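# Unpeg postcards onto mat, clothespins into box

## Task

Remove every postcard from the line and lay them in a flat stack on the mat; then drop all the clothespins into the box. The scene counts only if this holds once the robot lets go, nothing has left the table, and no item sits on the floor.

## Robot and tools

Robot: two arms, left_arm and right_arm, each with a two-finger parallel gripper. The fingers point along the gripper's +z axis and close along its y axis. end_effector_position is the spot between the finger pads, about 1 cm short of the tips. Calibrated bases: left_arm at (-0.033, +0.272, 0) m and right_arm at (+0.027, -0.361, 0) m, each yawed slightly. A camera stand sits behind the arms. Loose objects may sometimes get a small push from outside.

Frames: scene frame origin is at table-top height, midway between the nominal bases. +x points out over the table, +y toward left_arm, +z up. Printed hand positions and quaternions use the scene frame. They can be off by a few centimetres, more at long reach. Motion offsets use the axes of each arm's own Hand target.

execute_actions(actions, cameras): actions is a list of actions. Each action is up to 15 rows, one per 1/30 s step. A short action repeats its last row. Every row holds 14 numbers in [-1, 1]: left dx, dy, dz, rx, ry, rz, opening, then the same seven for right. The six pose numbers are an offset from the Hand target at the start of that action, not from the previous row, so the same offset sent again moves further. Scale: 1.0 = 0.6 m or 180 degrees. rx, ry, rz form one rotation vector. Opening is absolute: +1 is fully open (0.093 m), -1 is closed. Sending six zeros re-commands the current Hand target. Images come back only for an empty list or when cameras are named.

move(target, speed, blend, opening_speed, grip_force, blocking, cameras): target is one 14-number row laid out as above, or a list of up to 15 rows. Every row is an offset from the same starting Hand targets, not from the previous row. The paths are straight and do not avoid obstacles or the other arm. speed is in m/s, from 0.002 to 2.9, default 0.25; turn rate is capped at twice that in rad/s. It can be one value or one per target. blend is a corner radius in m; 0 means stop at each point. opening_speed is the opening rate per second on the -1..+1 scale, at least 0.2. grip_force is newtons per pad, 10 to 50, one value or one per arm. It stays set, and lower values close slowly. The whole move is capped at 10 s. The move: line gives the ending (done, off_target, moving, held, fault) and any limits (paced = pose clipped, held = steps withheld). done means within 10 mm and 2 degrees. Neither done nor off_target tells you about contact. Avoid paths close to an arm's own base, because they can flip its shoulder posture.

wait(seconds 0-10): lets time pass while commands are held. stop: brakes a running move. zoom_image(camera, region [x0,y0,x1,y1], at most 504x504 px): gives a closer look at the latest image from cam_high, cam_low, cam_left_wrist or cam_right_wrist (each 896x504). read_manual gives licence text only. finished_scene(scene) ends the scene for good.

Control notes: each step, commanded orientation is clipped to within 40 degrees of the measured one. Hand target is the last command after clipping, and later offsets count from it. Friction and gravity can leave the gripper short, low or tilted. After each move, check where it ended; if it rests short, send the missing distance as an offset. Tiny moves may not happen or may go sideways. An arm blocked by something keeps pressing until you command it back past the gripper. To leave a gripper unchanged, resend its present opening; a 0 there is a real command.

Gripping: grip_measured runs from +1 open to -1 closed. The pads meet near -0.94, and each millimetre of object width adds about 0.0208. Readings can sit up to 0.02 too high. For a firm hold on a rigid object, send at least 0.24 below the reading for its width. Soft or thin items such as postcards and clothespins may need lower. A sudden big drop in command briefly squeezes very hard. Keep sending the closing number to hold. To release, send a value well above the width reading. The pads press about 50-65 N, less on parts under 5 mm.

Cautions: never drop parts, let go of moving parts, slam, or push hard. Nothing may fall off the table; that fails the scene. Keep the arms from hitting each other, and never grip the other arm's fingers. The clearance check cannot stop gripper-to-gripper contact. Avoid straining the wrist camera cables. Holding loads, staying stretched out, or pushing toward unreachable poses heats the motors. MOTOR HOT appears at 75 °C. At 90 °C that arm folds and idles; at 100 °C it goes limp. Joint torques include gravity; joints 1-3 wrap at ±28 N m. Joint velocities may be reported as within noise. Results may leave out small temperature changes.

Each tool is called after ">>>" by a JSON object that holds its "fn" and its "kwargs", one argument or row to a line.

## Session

Scene 1 done. Looking at scene 2.

>>> {"fn": "execute_actions", "kwargs": {
  "actions": []
}}

Scene clock: 0.00 s.
left_arm: end_effector_position=(+0.3406, +0.2944, +0.0595) grip_measured=+1.000 end_effector_quat_wxyz=(+0.520, -0.021, +0.854, +0.023) | right_arm: end_effector_position=(+0.4054, -0.4167, +0.0851) grip_measured=+1.000 end_effector_quat_wxyz=(+0.573, +0.129, +0.804, -0.094)
Joint positions: left_arm=[0.022 1.55 0.35 0.724 -0.014 0.014 0.093] | right_arm=[-0.057 1.577 0.335 0.896 0.282 0.096 0.093]
Joint velocities: within noise
Joint torques (N m): no reading
Motor temperatures (°C): left_arm=[31 39 41 35 29 29 31] | right_arm=[31 37 33 36 31 29 30]
Heat: left arm: 41 °C; right arm: 37 °C.
Hand target: left_arm +0.3432, +0.2945, +0.0641; +0.525, -0.020, +0.850, +0.024 | right_arm +0.4077, -0.4167, +0.0901; +0.579, +0.129, +0.800, -0.093
Tool commands: left_gripper/opening=+1.0 right_gripper/opening=+1.0

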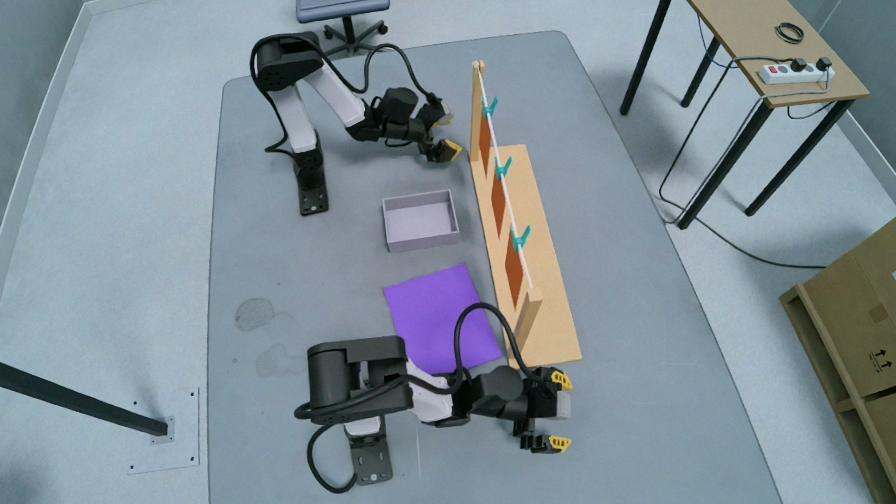

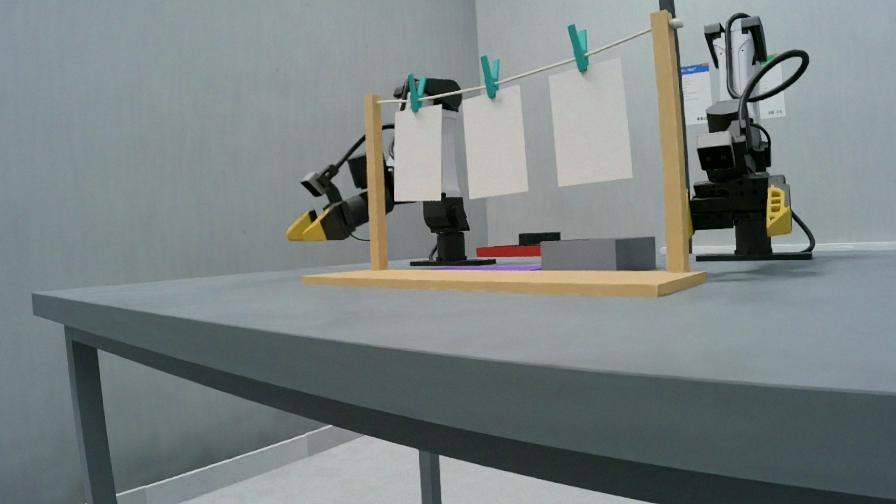

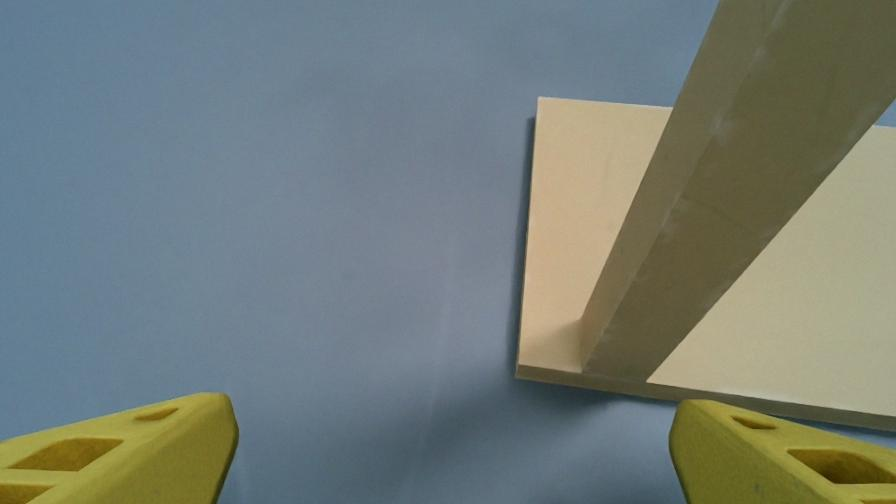

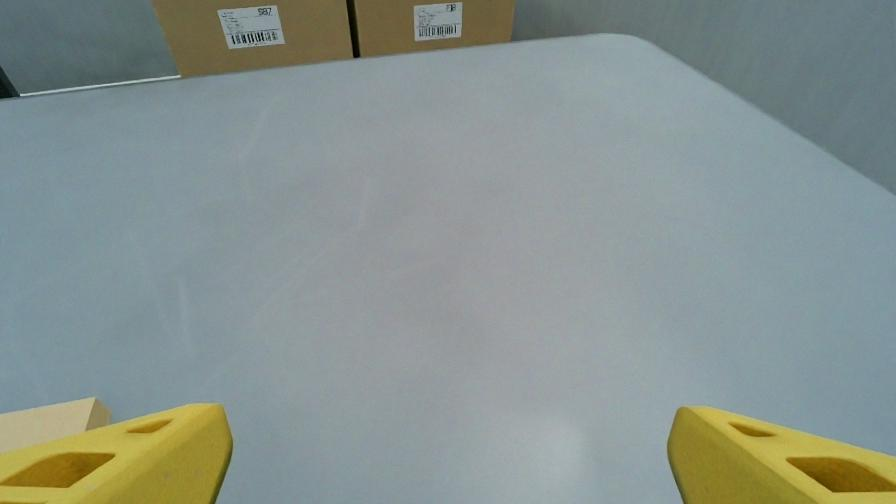

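>>> {"fn": "move", "kwargs": {
  "target": [
    [-0.3861,-0.0071,-0.3301,0.2065,-0.0105,0.0925,0.1,-0.1814,0.0229,-0.2484,-0.167,-0.04,-0.027,-0.52],
    [-0.4518,-0.1455,-0.2603,0.4129,-0.0209,0.185,0.1,-0.0871,0.3081,-0.4276,-0.333,-0.08,-0.054,-0.52],
    [-0.4518,-0.1455,-0.2603,0.4129,-0.0209,0.185,0.1,0.0043,0.5599,-0.4113,-0.3705,-0.0892,-0.0596,-0.52]
  ],
  "speed": 0.25,
  "blend": [0.04,0.04,0],
  "cameras": ["all"]
}}

Scene clock: 53.53 s.
left_arm: end_effector_position=(+0.3296, +0.2020, +0.3701) grip_measured=+0.102 end_effector_quat_wxyz=(+0.472, +0.477, +0.671, -0.317) | right_arm: end_effector_position=(+0.2877, -0.0295, +0.1540) grip_measured=-0.519 end_effector_quat_wxyz=(+0.632, -0.299, +0.655, +0.286)
Joint positions: left_arm=[0.215 1.795 2.093 -1.574 1.192 1.281 0.05] | right_arm=[0.905 1.666 0.418 1.209 0.086 0.001 0.02]
Joint torques (N m): left_arm=[-0.02 -6.04 8.7 0.83 0.85 0.25] | right_arm=[0.13 -4.48 6.11 3.07 -0.04 -0.01]
Motor temperatures (°C): left_arm=[31 41 44 43 29 29 31] | right_arm=[31 38 36 45 31 29 30]
Heat: left arm: 44 °C; right arm: 45 °C.
Hand target: left_arm +0.3302, +0.2004, +0.3749; +0.430, +0.525, +0.648, -0.348 | right_arm +0.2902, -0.0239, +0.1650; +0.644, -0.293, +0.643, +0.293
Off the commanded pose: left_arm 0.005 m, 9 deg | right_arm 0.013 m, 2 deg.
joint sent to its limit (left arm) — joint 4 (wrist pitch), lower limit. The joint targets are off in orientation, not in position.
move: off_target (left_arm, right_arm)

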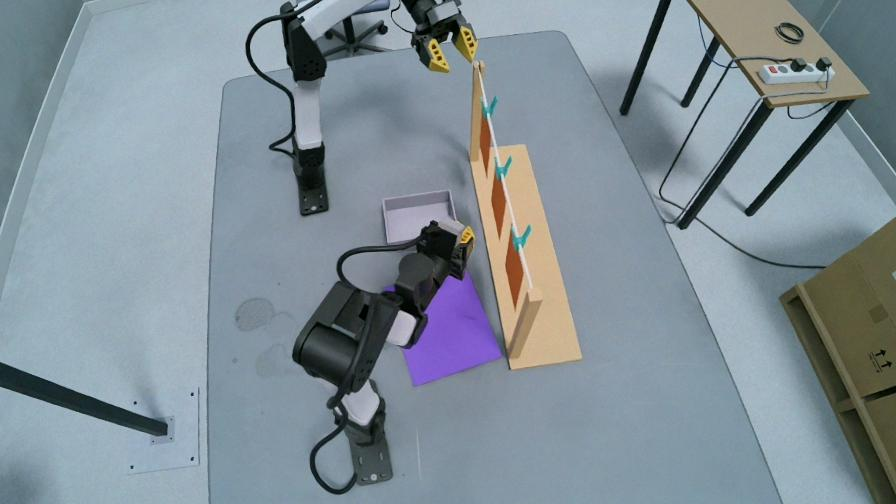

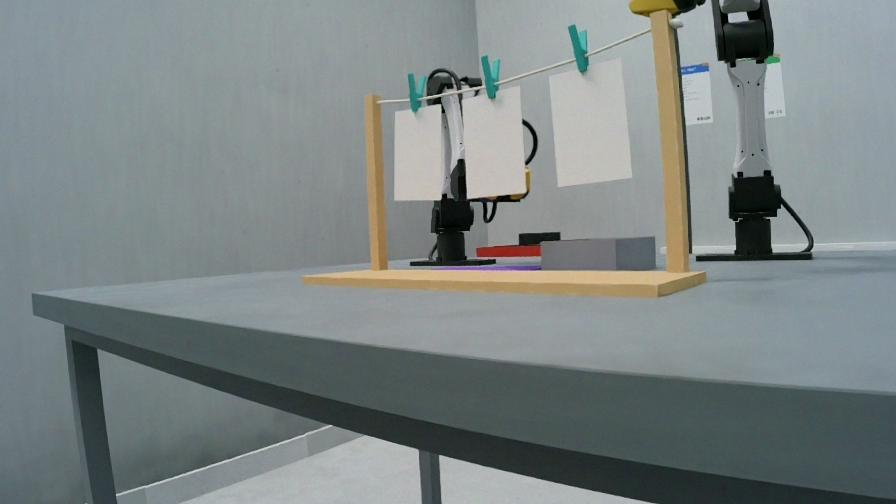

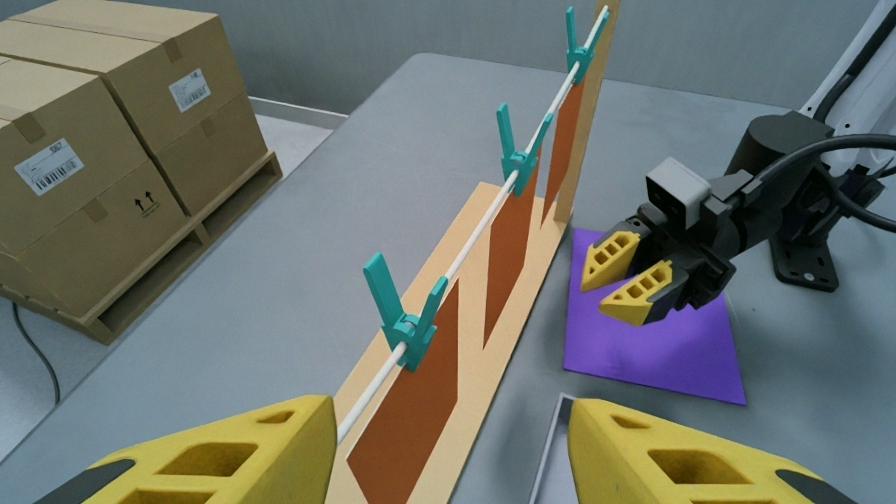

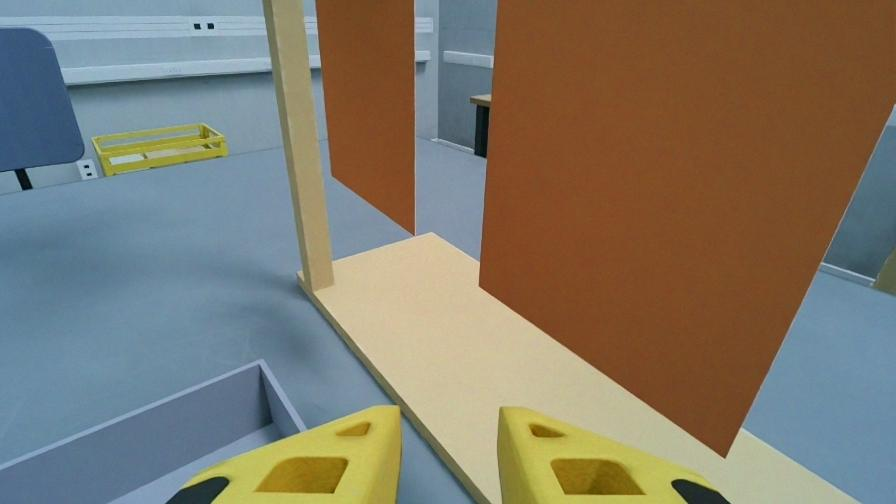

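>>> {"fn": "move", "kwargs": {
  "target": [0,0,0,0,0,0,0.1,-0.0067,0.0239,0.149,0,0,0,-0.6],
  "speed": 0.12,
  "grip_force": [50,10],
  "cameras": ["cam_right_wrist","cam_left_wrist"]
}}

Scene clock: 95.63 s.
left_arm: end_effector_position=(+0.3296, +0.2020, +0.3701) grip_measured=+0.102 end_effector_quat_wxyz=(+0.472, +0.477, +0.671, -0.317) | right_arm: end_effector_position=(+0.3369, +0.0470, +0.1649) grip_measured=-0.599 end_effector_quat_wxyz=(+0.641, -0.294, +0.647, +0.290)
Joint positions: left_arm=[0.215 1.795 2.093 -1.574 1.192 1.281 0.05] | right_arm=[0.922 1.918 0.798 1.109 0.104 0 0.016]
Joint torques (N m): left_arm=[0.09 -6.22 8.54 0.77 0.84 0.18] | right_arm=[0.29 -6.84 6.71 2.75 -0.05 0]
Motor temperatures (°C): left_arm=[31 43 45 38 30 29 31] | right_arm=[31 38 36 49 31 29 30]
Heat: left arm: 45 °C; right arm: 49 °C.
Hand target: left_arm +0.3302, +0.2004, +0.3749; +0.430, +0.525, +0.647, -0.348 | right_arm +0.3381, +0.0530, +0.1692; +0.644, -0.293, +0.643, +0.293
Off the commanded pose: left_arm 0.005 m, 9 deg | right_arm 0.007 m, 1 deg.
joint sent to its limit (left arm) — joint 4 (wrist pitch), lower limit. The joint targets are off in orientation, not in position.
grip_force (N): 50, 10
move: off_target (left_arm)
Images, in order (width x height): cam_left_wrist 896x504, cam_right_wrist 896x504.

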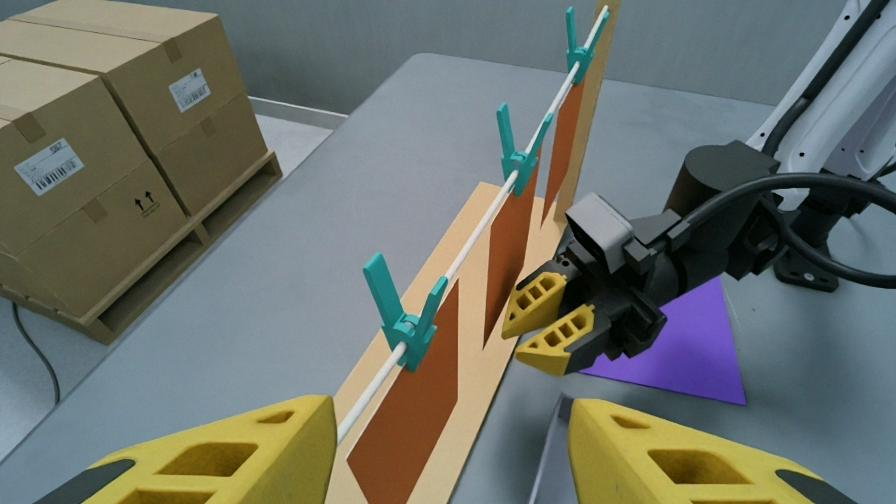

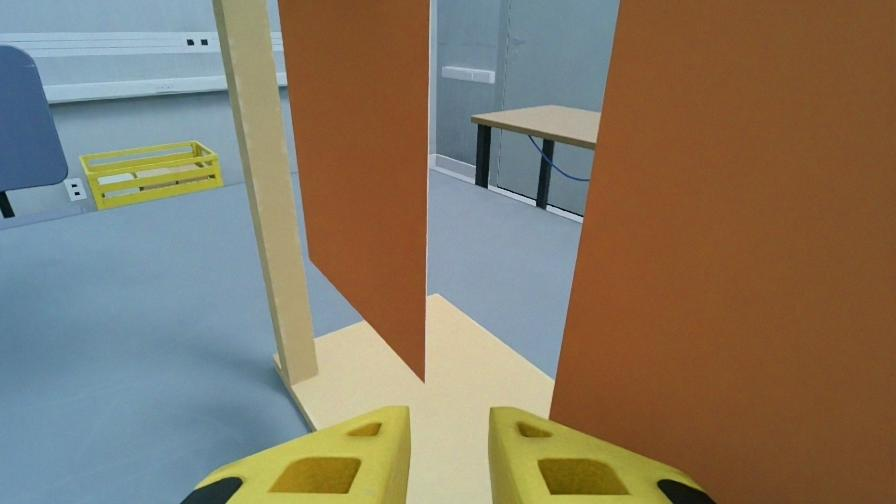

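>>> {"fn": "move", "kwargs": {
  "target": [0,0,0,0,0,0,0.1,0.0142,0.0178,0.1016,0,0,0,-0.6],
  "speed": 0.1,
  "cameras": ["cam_right_wrist","cam_left_wrist"]
}}

Scene clock: 109.83 s.
left_arm: end_effector_position=(+0.3296, +0.2020, +0.3701) grip_measured=+0.102 end_effector_quat_wxyz=(+0.472, +0.477, +0.671, -0.317) | right_arm: end_effector_position=(+0.3692, +0.0996, +0.1555) grip_measured=-0.599 end_effector_quat_wxyz=(+0.640, -0.295, +0.648, +0.290)
Joint positions: left_arm=[0.215 1.795 2.093 -1.574 1.192 1.281 0.05] | right_arm=[0.932 2.113 1.074 1.026 0.114 0 0.016]
Joint torques (N m): left_arm=[-0.08 -6.12 8.55 0.77 0.8 0.23] | right_arm=[0.31 -8.5 7.21 2.76 -0.05 0]
Heat: left arm: 46 °C; right arm: 46 °C.
Hand target: left_arm +0.3302, +0.2004, +0.3749; +0.430, +0.525, +0.647, -0.348 | right_arm +0.3701, +0.1060, +0.1607; +0.644, -0.293, +0.643, +0.293
Off the commanded pose: left_arm 0.005 m, 9 deg | right_arm 0.008 m, 1 deg.
joint sent to its limit (left arm) — joint 4 (wrist pitch), lower limit. The joint targets are off in orientation, not in position.
grip_force (N): 50, 10
move: off_target (left_arm)
Images, in order (width x height): cam_left_wrist 896x504, cam_right_wrist 896x504.

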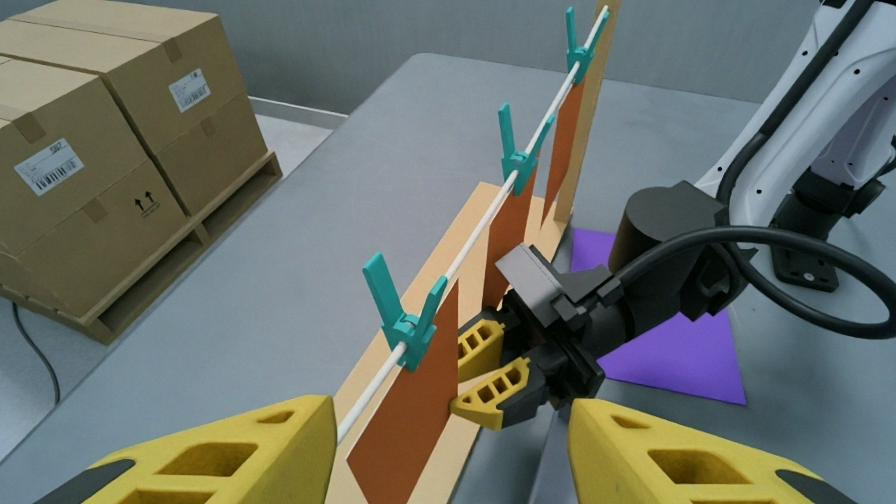

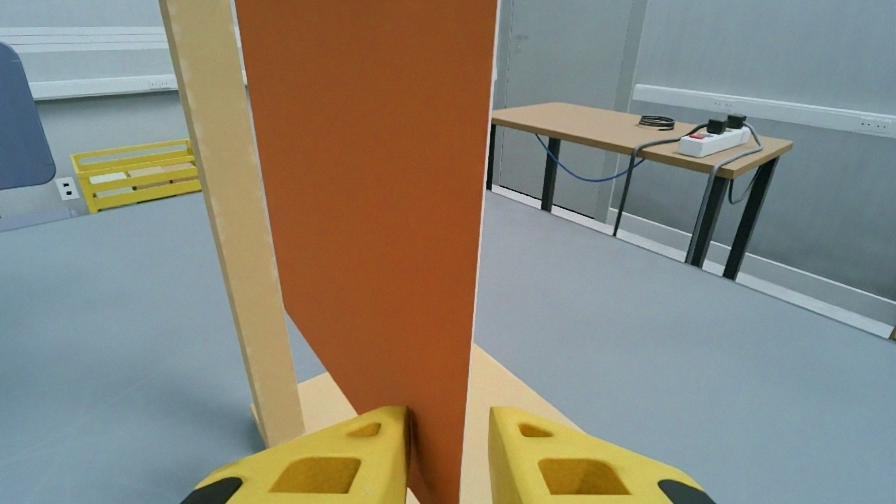

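>>> {"fn": "move", "kwargs": {
  "target": [
    [0,0,0,0,0,0,0.1,0,0,0,0,0,0,-0.88],
    [0,0,0,0,0,0,0.1,0,0,0,0,0,0,-1]
  ],
  "opening_speed": 0.3,
  "cameras": ["cam_right_wrist","cam_left_wrist","cam_low"]
}}

Scene clock: 124.30 s.
left_arm: end_effector_position=(+0.3296, +0.2020, +0.3701) grip_measured=+0.102 end_effector_quat_wxyz=(+0.472, +0.477, +0.671, -0.317) | right_arm: end_effector_position=(+0.3687, +0.1000, +0.1553) grip_measured=-0.958 end_effector_quat_wxyz=(+0.639, -0.295, +0.648, +0.290)
Joint positions: left_arm=[0.215 1.795 2.093 -1.574 1.192 1.281 0.05] | right_arm=[0.933 2.113 1.074 1.025 0.114 0 0]
Joint torques (N m): left_arm=[-0.18 -6.27 8.34 0.87 0.89 0.24] | right_arm=[0.16 -8.5 7.21 2.77 -0.05 0]
Heat: left arm: 46 °C; right arm: 46 °C.
Hand target: left_arm +0.3302, +0.2004, +0.3749; +0.430, +0.525, +0.647, -0.348 | right_arm +0.3702, +0.1059, +0.1607; +0.644, -0.293, +0.643, +0.293
Off the commanded pose: left_arm 0.005 m, 9 deg | right_arm 0.008 m, 1 deg.
joint sent to its limit (left arm) — joint 4 (wrist pitch), lower limit. The joint targets are off in orientation, not in position.
grip_force (N): 50, 10
move: off_target (left_arm)
Images, in order (width x height): cam_low 896x504, cam_left_wrist 896x504, cam_right_wrist 896x504.

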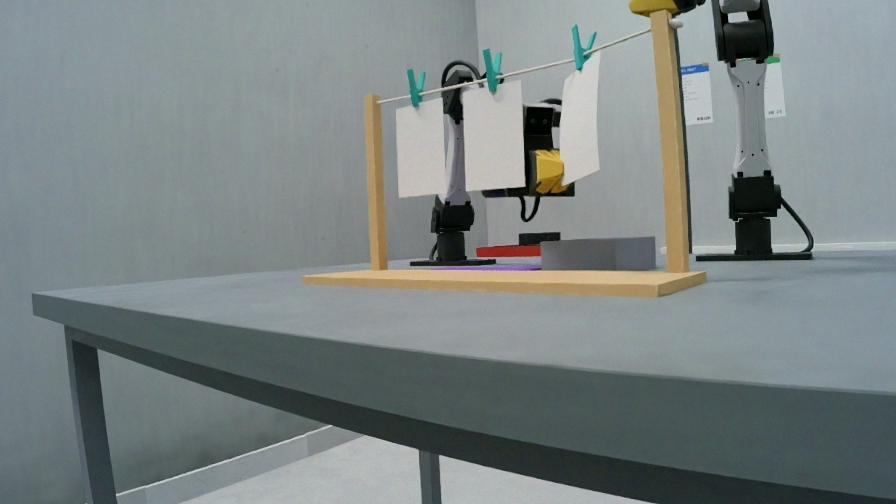

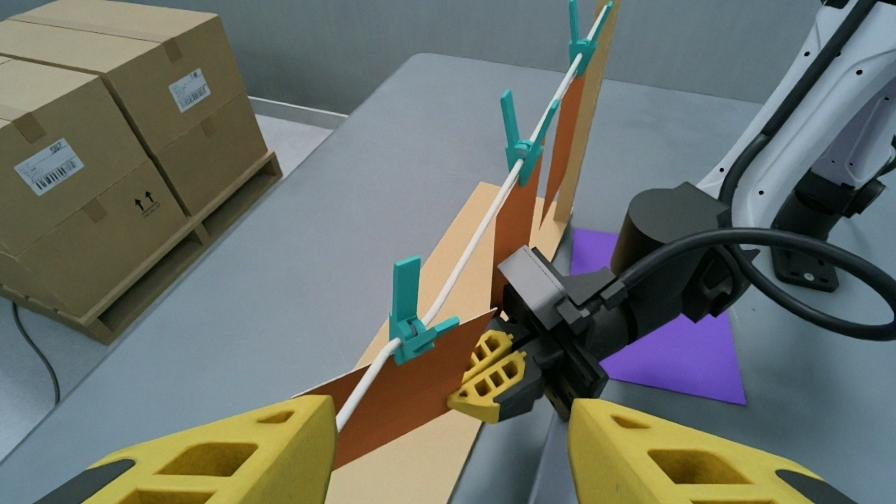

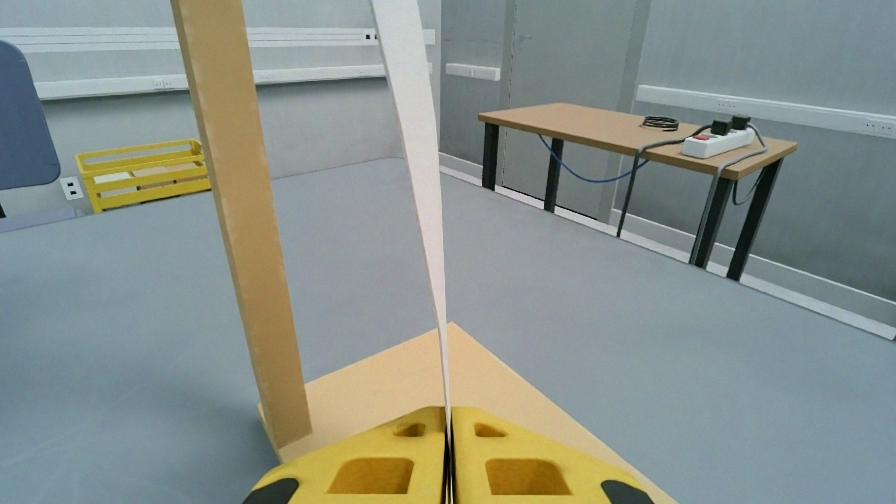

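>>> {"fn": "move", "kwargs": {
  "target": [0,0,0,0,0,0,0.1,0,0.009,-0.0473,-0.172,0,0,-1],
  "speed": 0.08,
  "cameras": ["cam_right_wrist","cam_left_wrist","cam_low","cam_high"]
}}

Scene clock: 158.83 s.
left_arm: end_effector_position=(+0.3296, +0.2020, +0.3701) grip_measured=+0.102 end_effector_quat_wxyz=(+0.472, +0.477, +0.671, -0.317) | right_arm: end_effector_position=(+0.3471, +0.0883, +0.1530) grip_measured=-0.970 end_effector_quat_wxyz=(+0.541, -0.449, +0.552, +0.448)
Joint positions: left_arm=[0.215 1.795 2.093 -1.574 1.192 1.281 0.05] | right_arm=[0.747 2.113 1.061 1.034 -0.594 -0.001 0]
Joint torques (N m): left_arm=[-0.09 -6.23 8.36 0.82 0.81 0.19] | right_arm=[-1.09 -9.61 5.86 2.62 -0.42 0.01]
Motor temperatures (°C): left_arm=[31 43 47 37 30 29 31] | right_arm=[31 44 38 47 31 29 30]
Heat: left arm: 47 °C; right arm: 47 °C.
Hand target: left_arm +0.3302, +0.2004, +0.3749; +0.430, +0.525, +0.647, -0.348 | right_arm +0.3475, +0.0880, +0.1608; +0.542, -0.454, +0.542, +0.454
Off the commanded pose: left_arm 0.005 m, 9 deg | right_arm 0.008 m, 2 deg.
joint sent to its limit (left arm) — joint 4 (wrist pitch), lower limit. The joint targets are off in orientation, not in position.
grip_force (N): 50, 10
move: off_target (left_arm)

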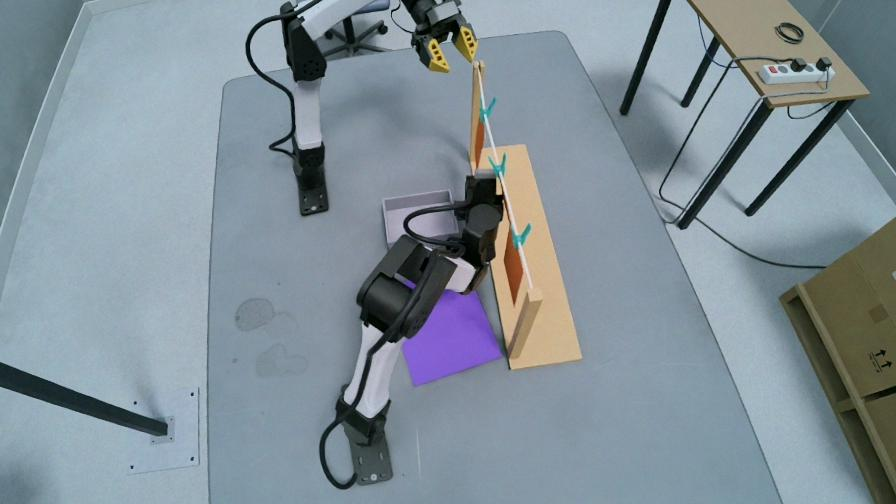

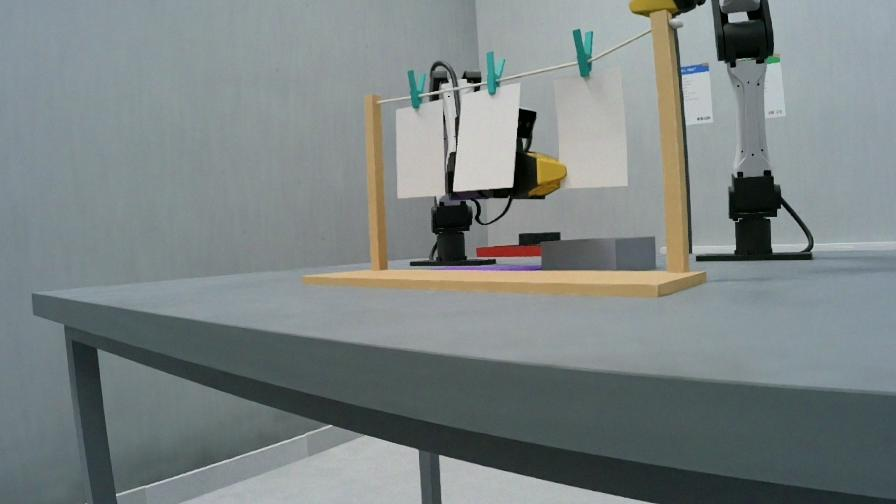

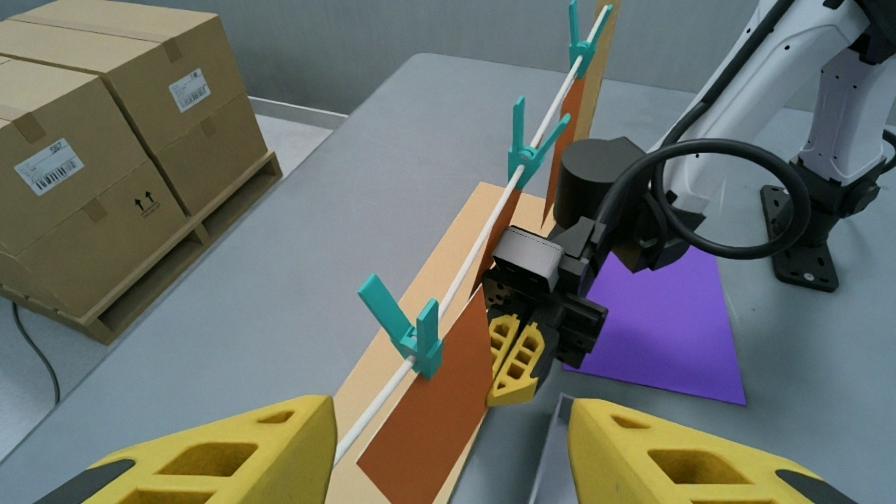

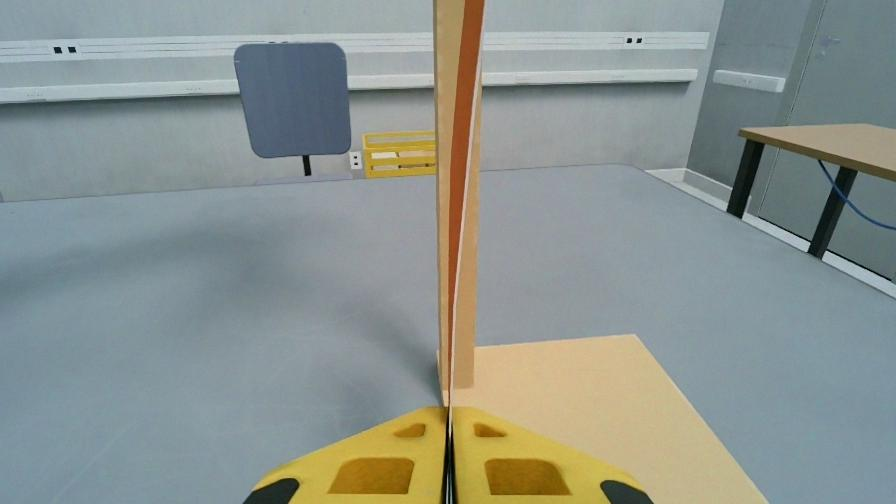

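>>> {"fn": "move", "kwargs": {
  "target": [0.003,0.0402,0.0568,0,0,0,0.1,-0.025,0.0129,-0.0226,-0.0444,0,0,-1],
  "speed": 0.08,
  "cameras": ["cam_right_wrist","cam_left_wrist","cam_low","cam_high"]
}}

Scene clock: 192.37 s.
left_arm: end_effector_position=(+0.3587, +0.1759, +0.3580) grip_measured=+0.102 end_effector_quat_wxyz=(+0.455, +0.506, +0.651, -0.336) | right_arm: end_effector_position=(+0.3371, +0.0760, +0.1506) grip_measured=-0.970 end_effector_quat_wxyz=(+0.495, -0.485, +0.533, +0.486)
Joint positions: left_arm=[0.124 1.944 2.246 -1.578 1.184 1.278 0.05] | right_arm=[0.697 2.1 1.061 0.985 -0.783 -0.001 0]
Joint torques (N m): left_arm=[-0.29 -7.41 8.58 0.88 0.6 -0.19] | right_arm=[-0.91 -11.7 6.69 2.49 -0.43 -0.01]
Heat: left arm: 47 °C; right arm: 47 °C.
Hand target: left_arm +0.3603, +0.1755, +0.3600; +0.429, +0.525, +0.648, -0.348 | right_arm +0.3375, +0.0761, +0.1758; +0.510, -0.491, +0.509, +0.491
Off the commanded pose: left_arm 0.003 m, 4 deg | right_arm 0.025 m, 3 deg.
joint sent to its limit (left arm) — joint 4 (wrist pitch), lower limit. The joint targets are off in orientation, not in position.
grip_force (N): 50, 10
move: off_target (left_arm, right_arm)

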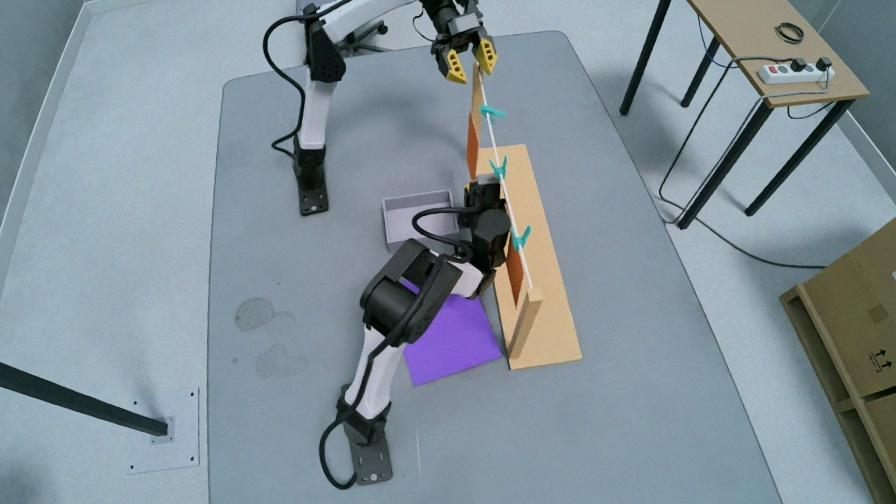

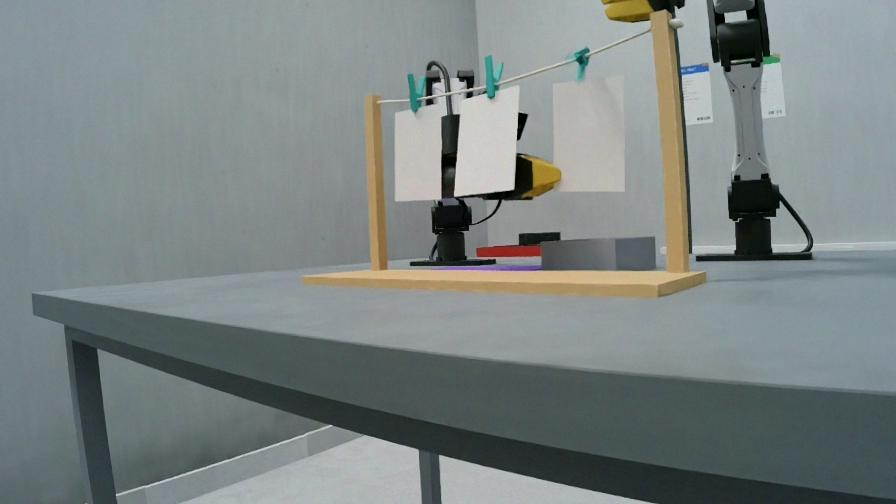

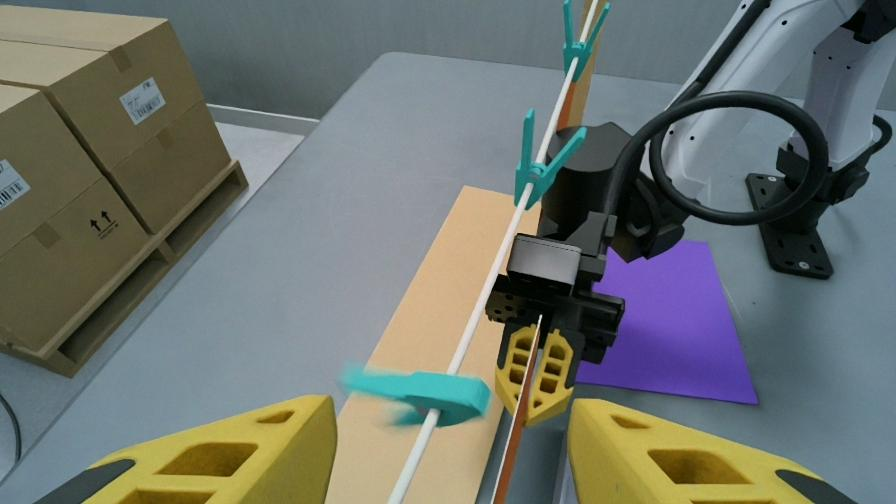

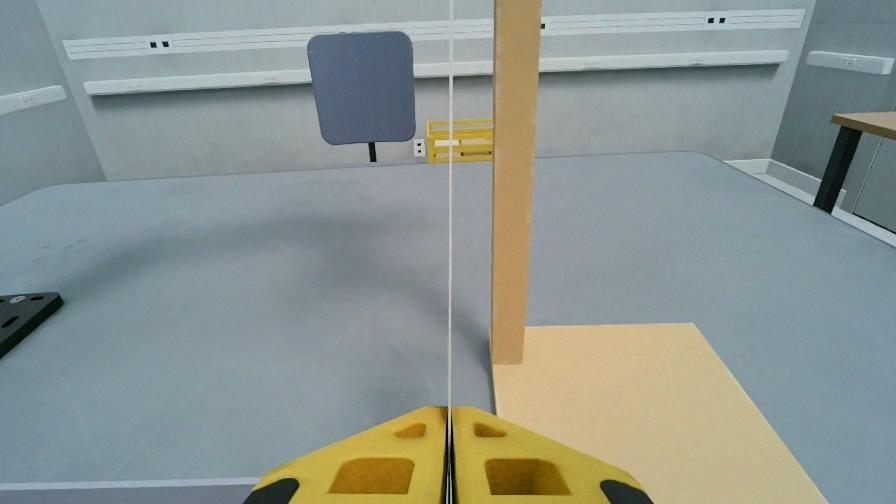

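>>> {"fn": "wait", "kwargs": {
  "seconds": 0.5,
  "cameras": ["cam_left_wrist","cam_low"]
}}

>>> {"fn": "zoom_image", "kwargs": {
  "camera": "cam_left_wrist",
  "region": [320, 280, 560, 460]
}}

>>> {"fn": "zoom_image", "kwargs": {
  "camera": "cam_low",
  "region": [520, 10, 680, 110]
}}

Scene clock: 203.13 s.
left_arm: end_effector_position=(+0.3587, +0.1759, +0.3579) grip_measured=+0.102 end_effector_quat_wxyz=(+0.455, +0.506, +0.651, -0.336) | right_arm: end_effector_position=(+0.3370, +0.0760, +0.1504) grip_measured=-0.970 end_effector_quat_wxyz=(+0.495, -0.485, +0.533, +0.486)
Joint positions: left_arm=[0.124 1.944 2.246 -1.578 1.184 1.278 0.05] | right_arm=[0.697 2.1 1.061 0.984 -0.783 -0.001 0]
Joint torques (N m): left_arm=[0.03 -7.2 8.51 0.87 0.61 -0.13] | right_arm=[-0.9 -11.7 6.69 2.5 -0.44 0]
Motor temperatures (°C): left_arm=[31 43 48 37 30 29 31] | right_arm=[31 50 39 47 31 29 30]
Heat: left arm: 48 °C; right arm: 50 °C.
Hand target: left_arm +0.3603, +0.1755, +0.3599; +0.429, +0.525, +0.648, -0.348 | right_arm +0.3375, +0.0761, +0.1758; +0.510, -0.491, +0.509, +0.491
Tool commands: left_gripper/opening=+0.1 right_gripper/opening=-1.0
Off the commanded pose: left_arm 0.003 m, 4 deg | right_arm 0.025 m, 3 deg.
grip_force (N): 50, 10
wait: 0.50 s; at rest from the start
Images, in order (width x height): cam_low 896x504, cam_left_wrist 896x504.

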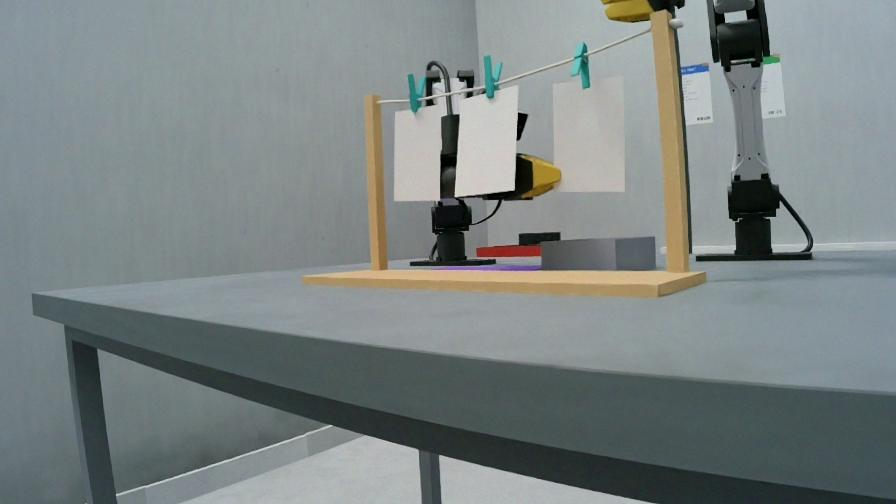

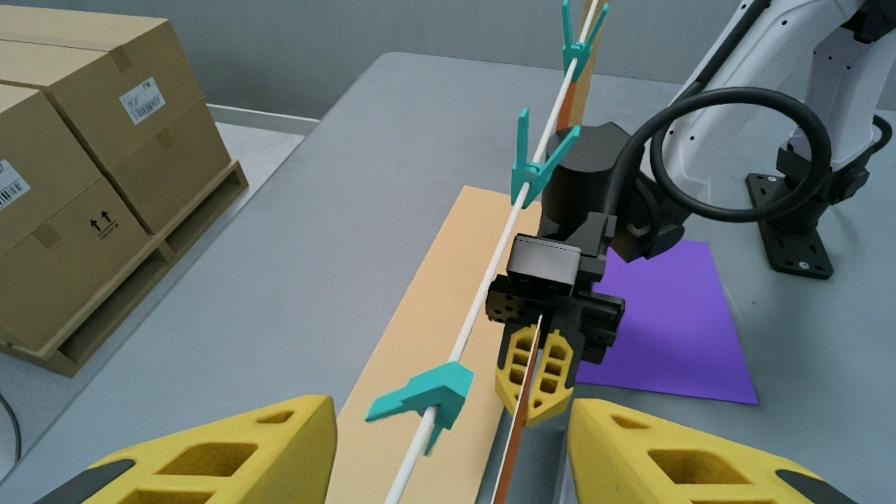

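Scaled by 2.100.

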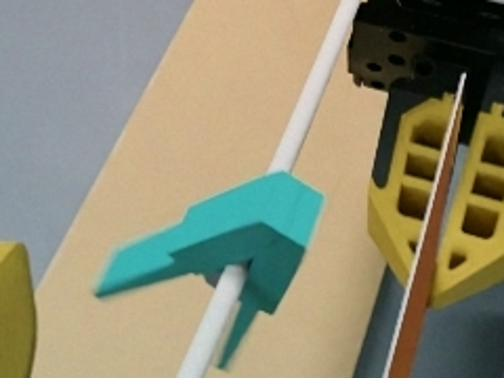

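Scaled by 3.150.

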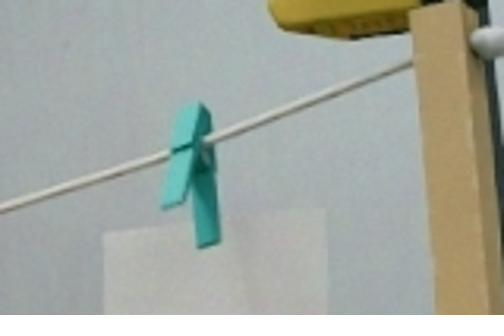

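>>> {"fn": "move", "kwargs": {
  "target": [
    [0,0,0,0,0,0,0.1,-0.04,0.1693,-0.0497,0,0,0,-1],
    [0,0,0,0,0,0,0.1,-0.04,0.1395,-0.3657,0.0042,0.1195,-0.53,-1]
  ],
  "speed": 0.15,
  "blend": [0.03,0],
  "cameras": ["all"]
}}

Scene clock: 248.97 s.
left_arm: end_effector_position=(+0.3587, +0.1759, +0.3579) grip_measured=+0.102 end_effector_quat_wxyz=(+0.455, +0.506, +0.651, -0.336) | right_arm: end_effector_position=(+0.2509, -0.1392, +0.2013) grip_measured=-0.974 end_effector_quat_wxyz=(-0.611, +0.775, -0.066, +0.146)
Joint positions: left_arm=[0.124 1.944 2.246 -1.578 1.184 1.278 0.05] | right_arm=[0.33 0.977 0.448 0.2 -0.861 -1.972 0]
Joint torques (N m): left_arm=[-0.18 -7.31 8.35 0.85 0.71 -0.13] | right_arm=[-0.91 -2.45 5.38 2.25 -0.6 0.05]
Heat: left arm: 49 °C; right arm: 52 °C.
Hand target: left_arm +0.3603, +0.1755, +0.3599; +0.429, +0.525, +0.648, -0.348 | right_arm +0.2457, -0.1401, +0.1996; -0.614, +0.775, -0.061, +0.136
Off the commanded pose: left_arm 0.003 m, 4 deg | right_arm 0.006 m, 1 deg.
joint sent to its limit (left arm) — joint 4 (wrist pitch), lower limit. The joint targets are off in orientation, not in position.
grip_force (N): 50, 10
move: off_target (left_arm)

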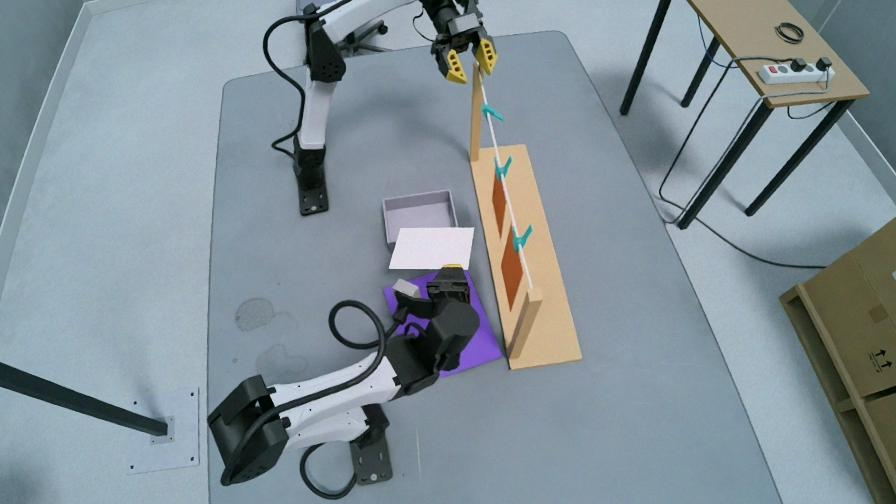

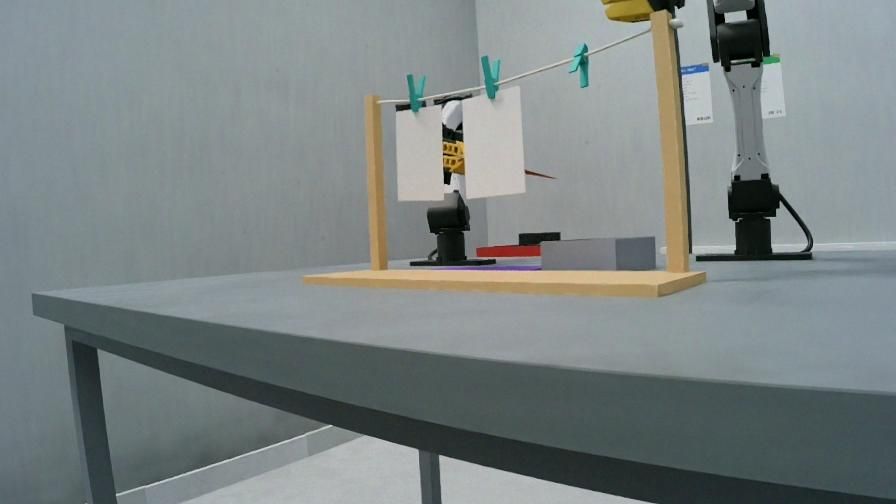

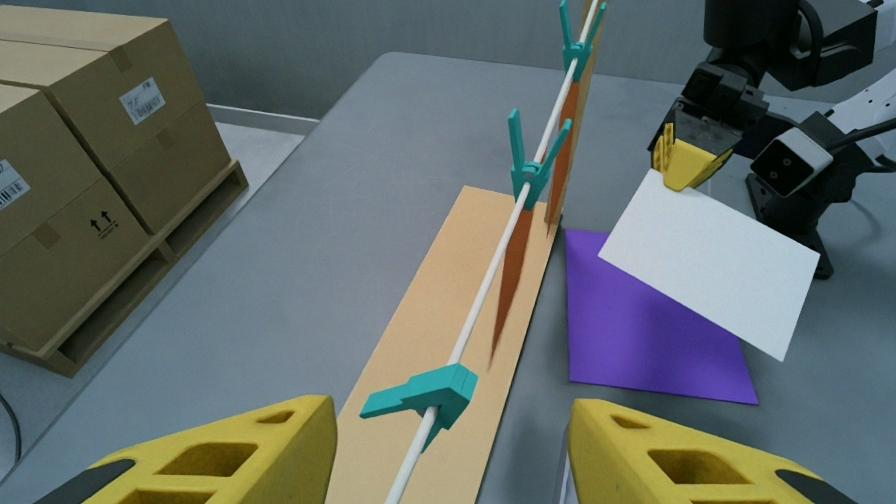

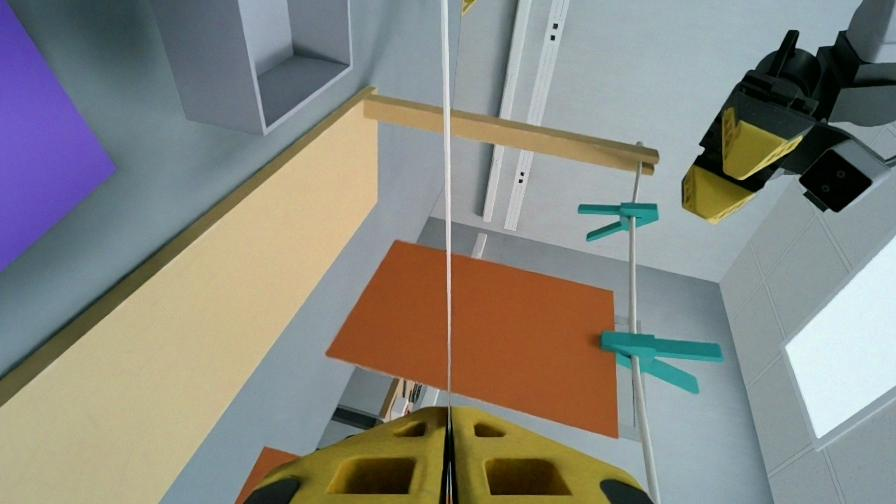

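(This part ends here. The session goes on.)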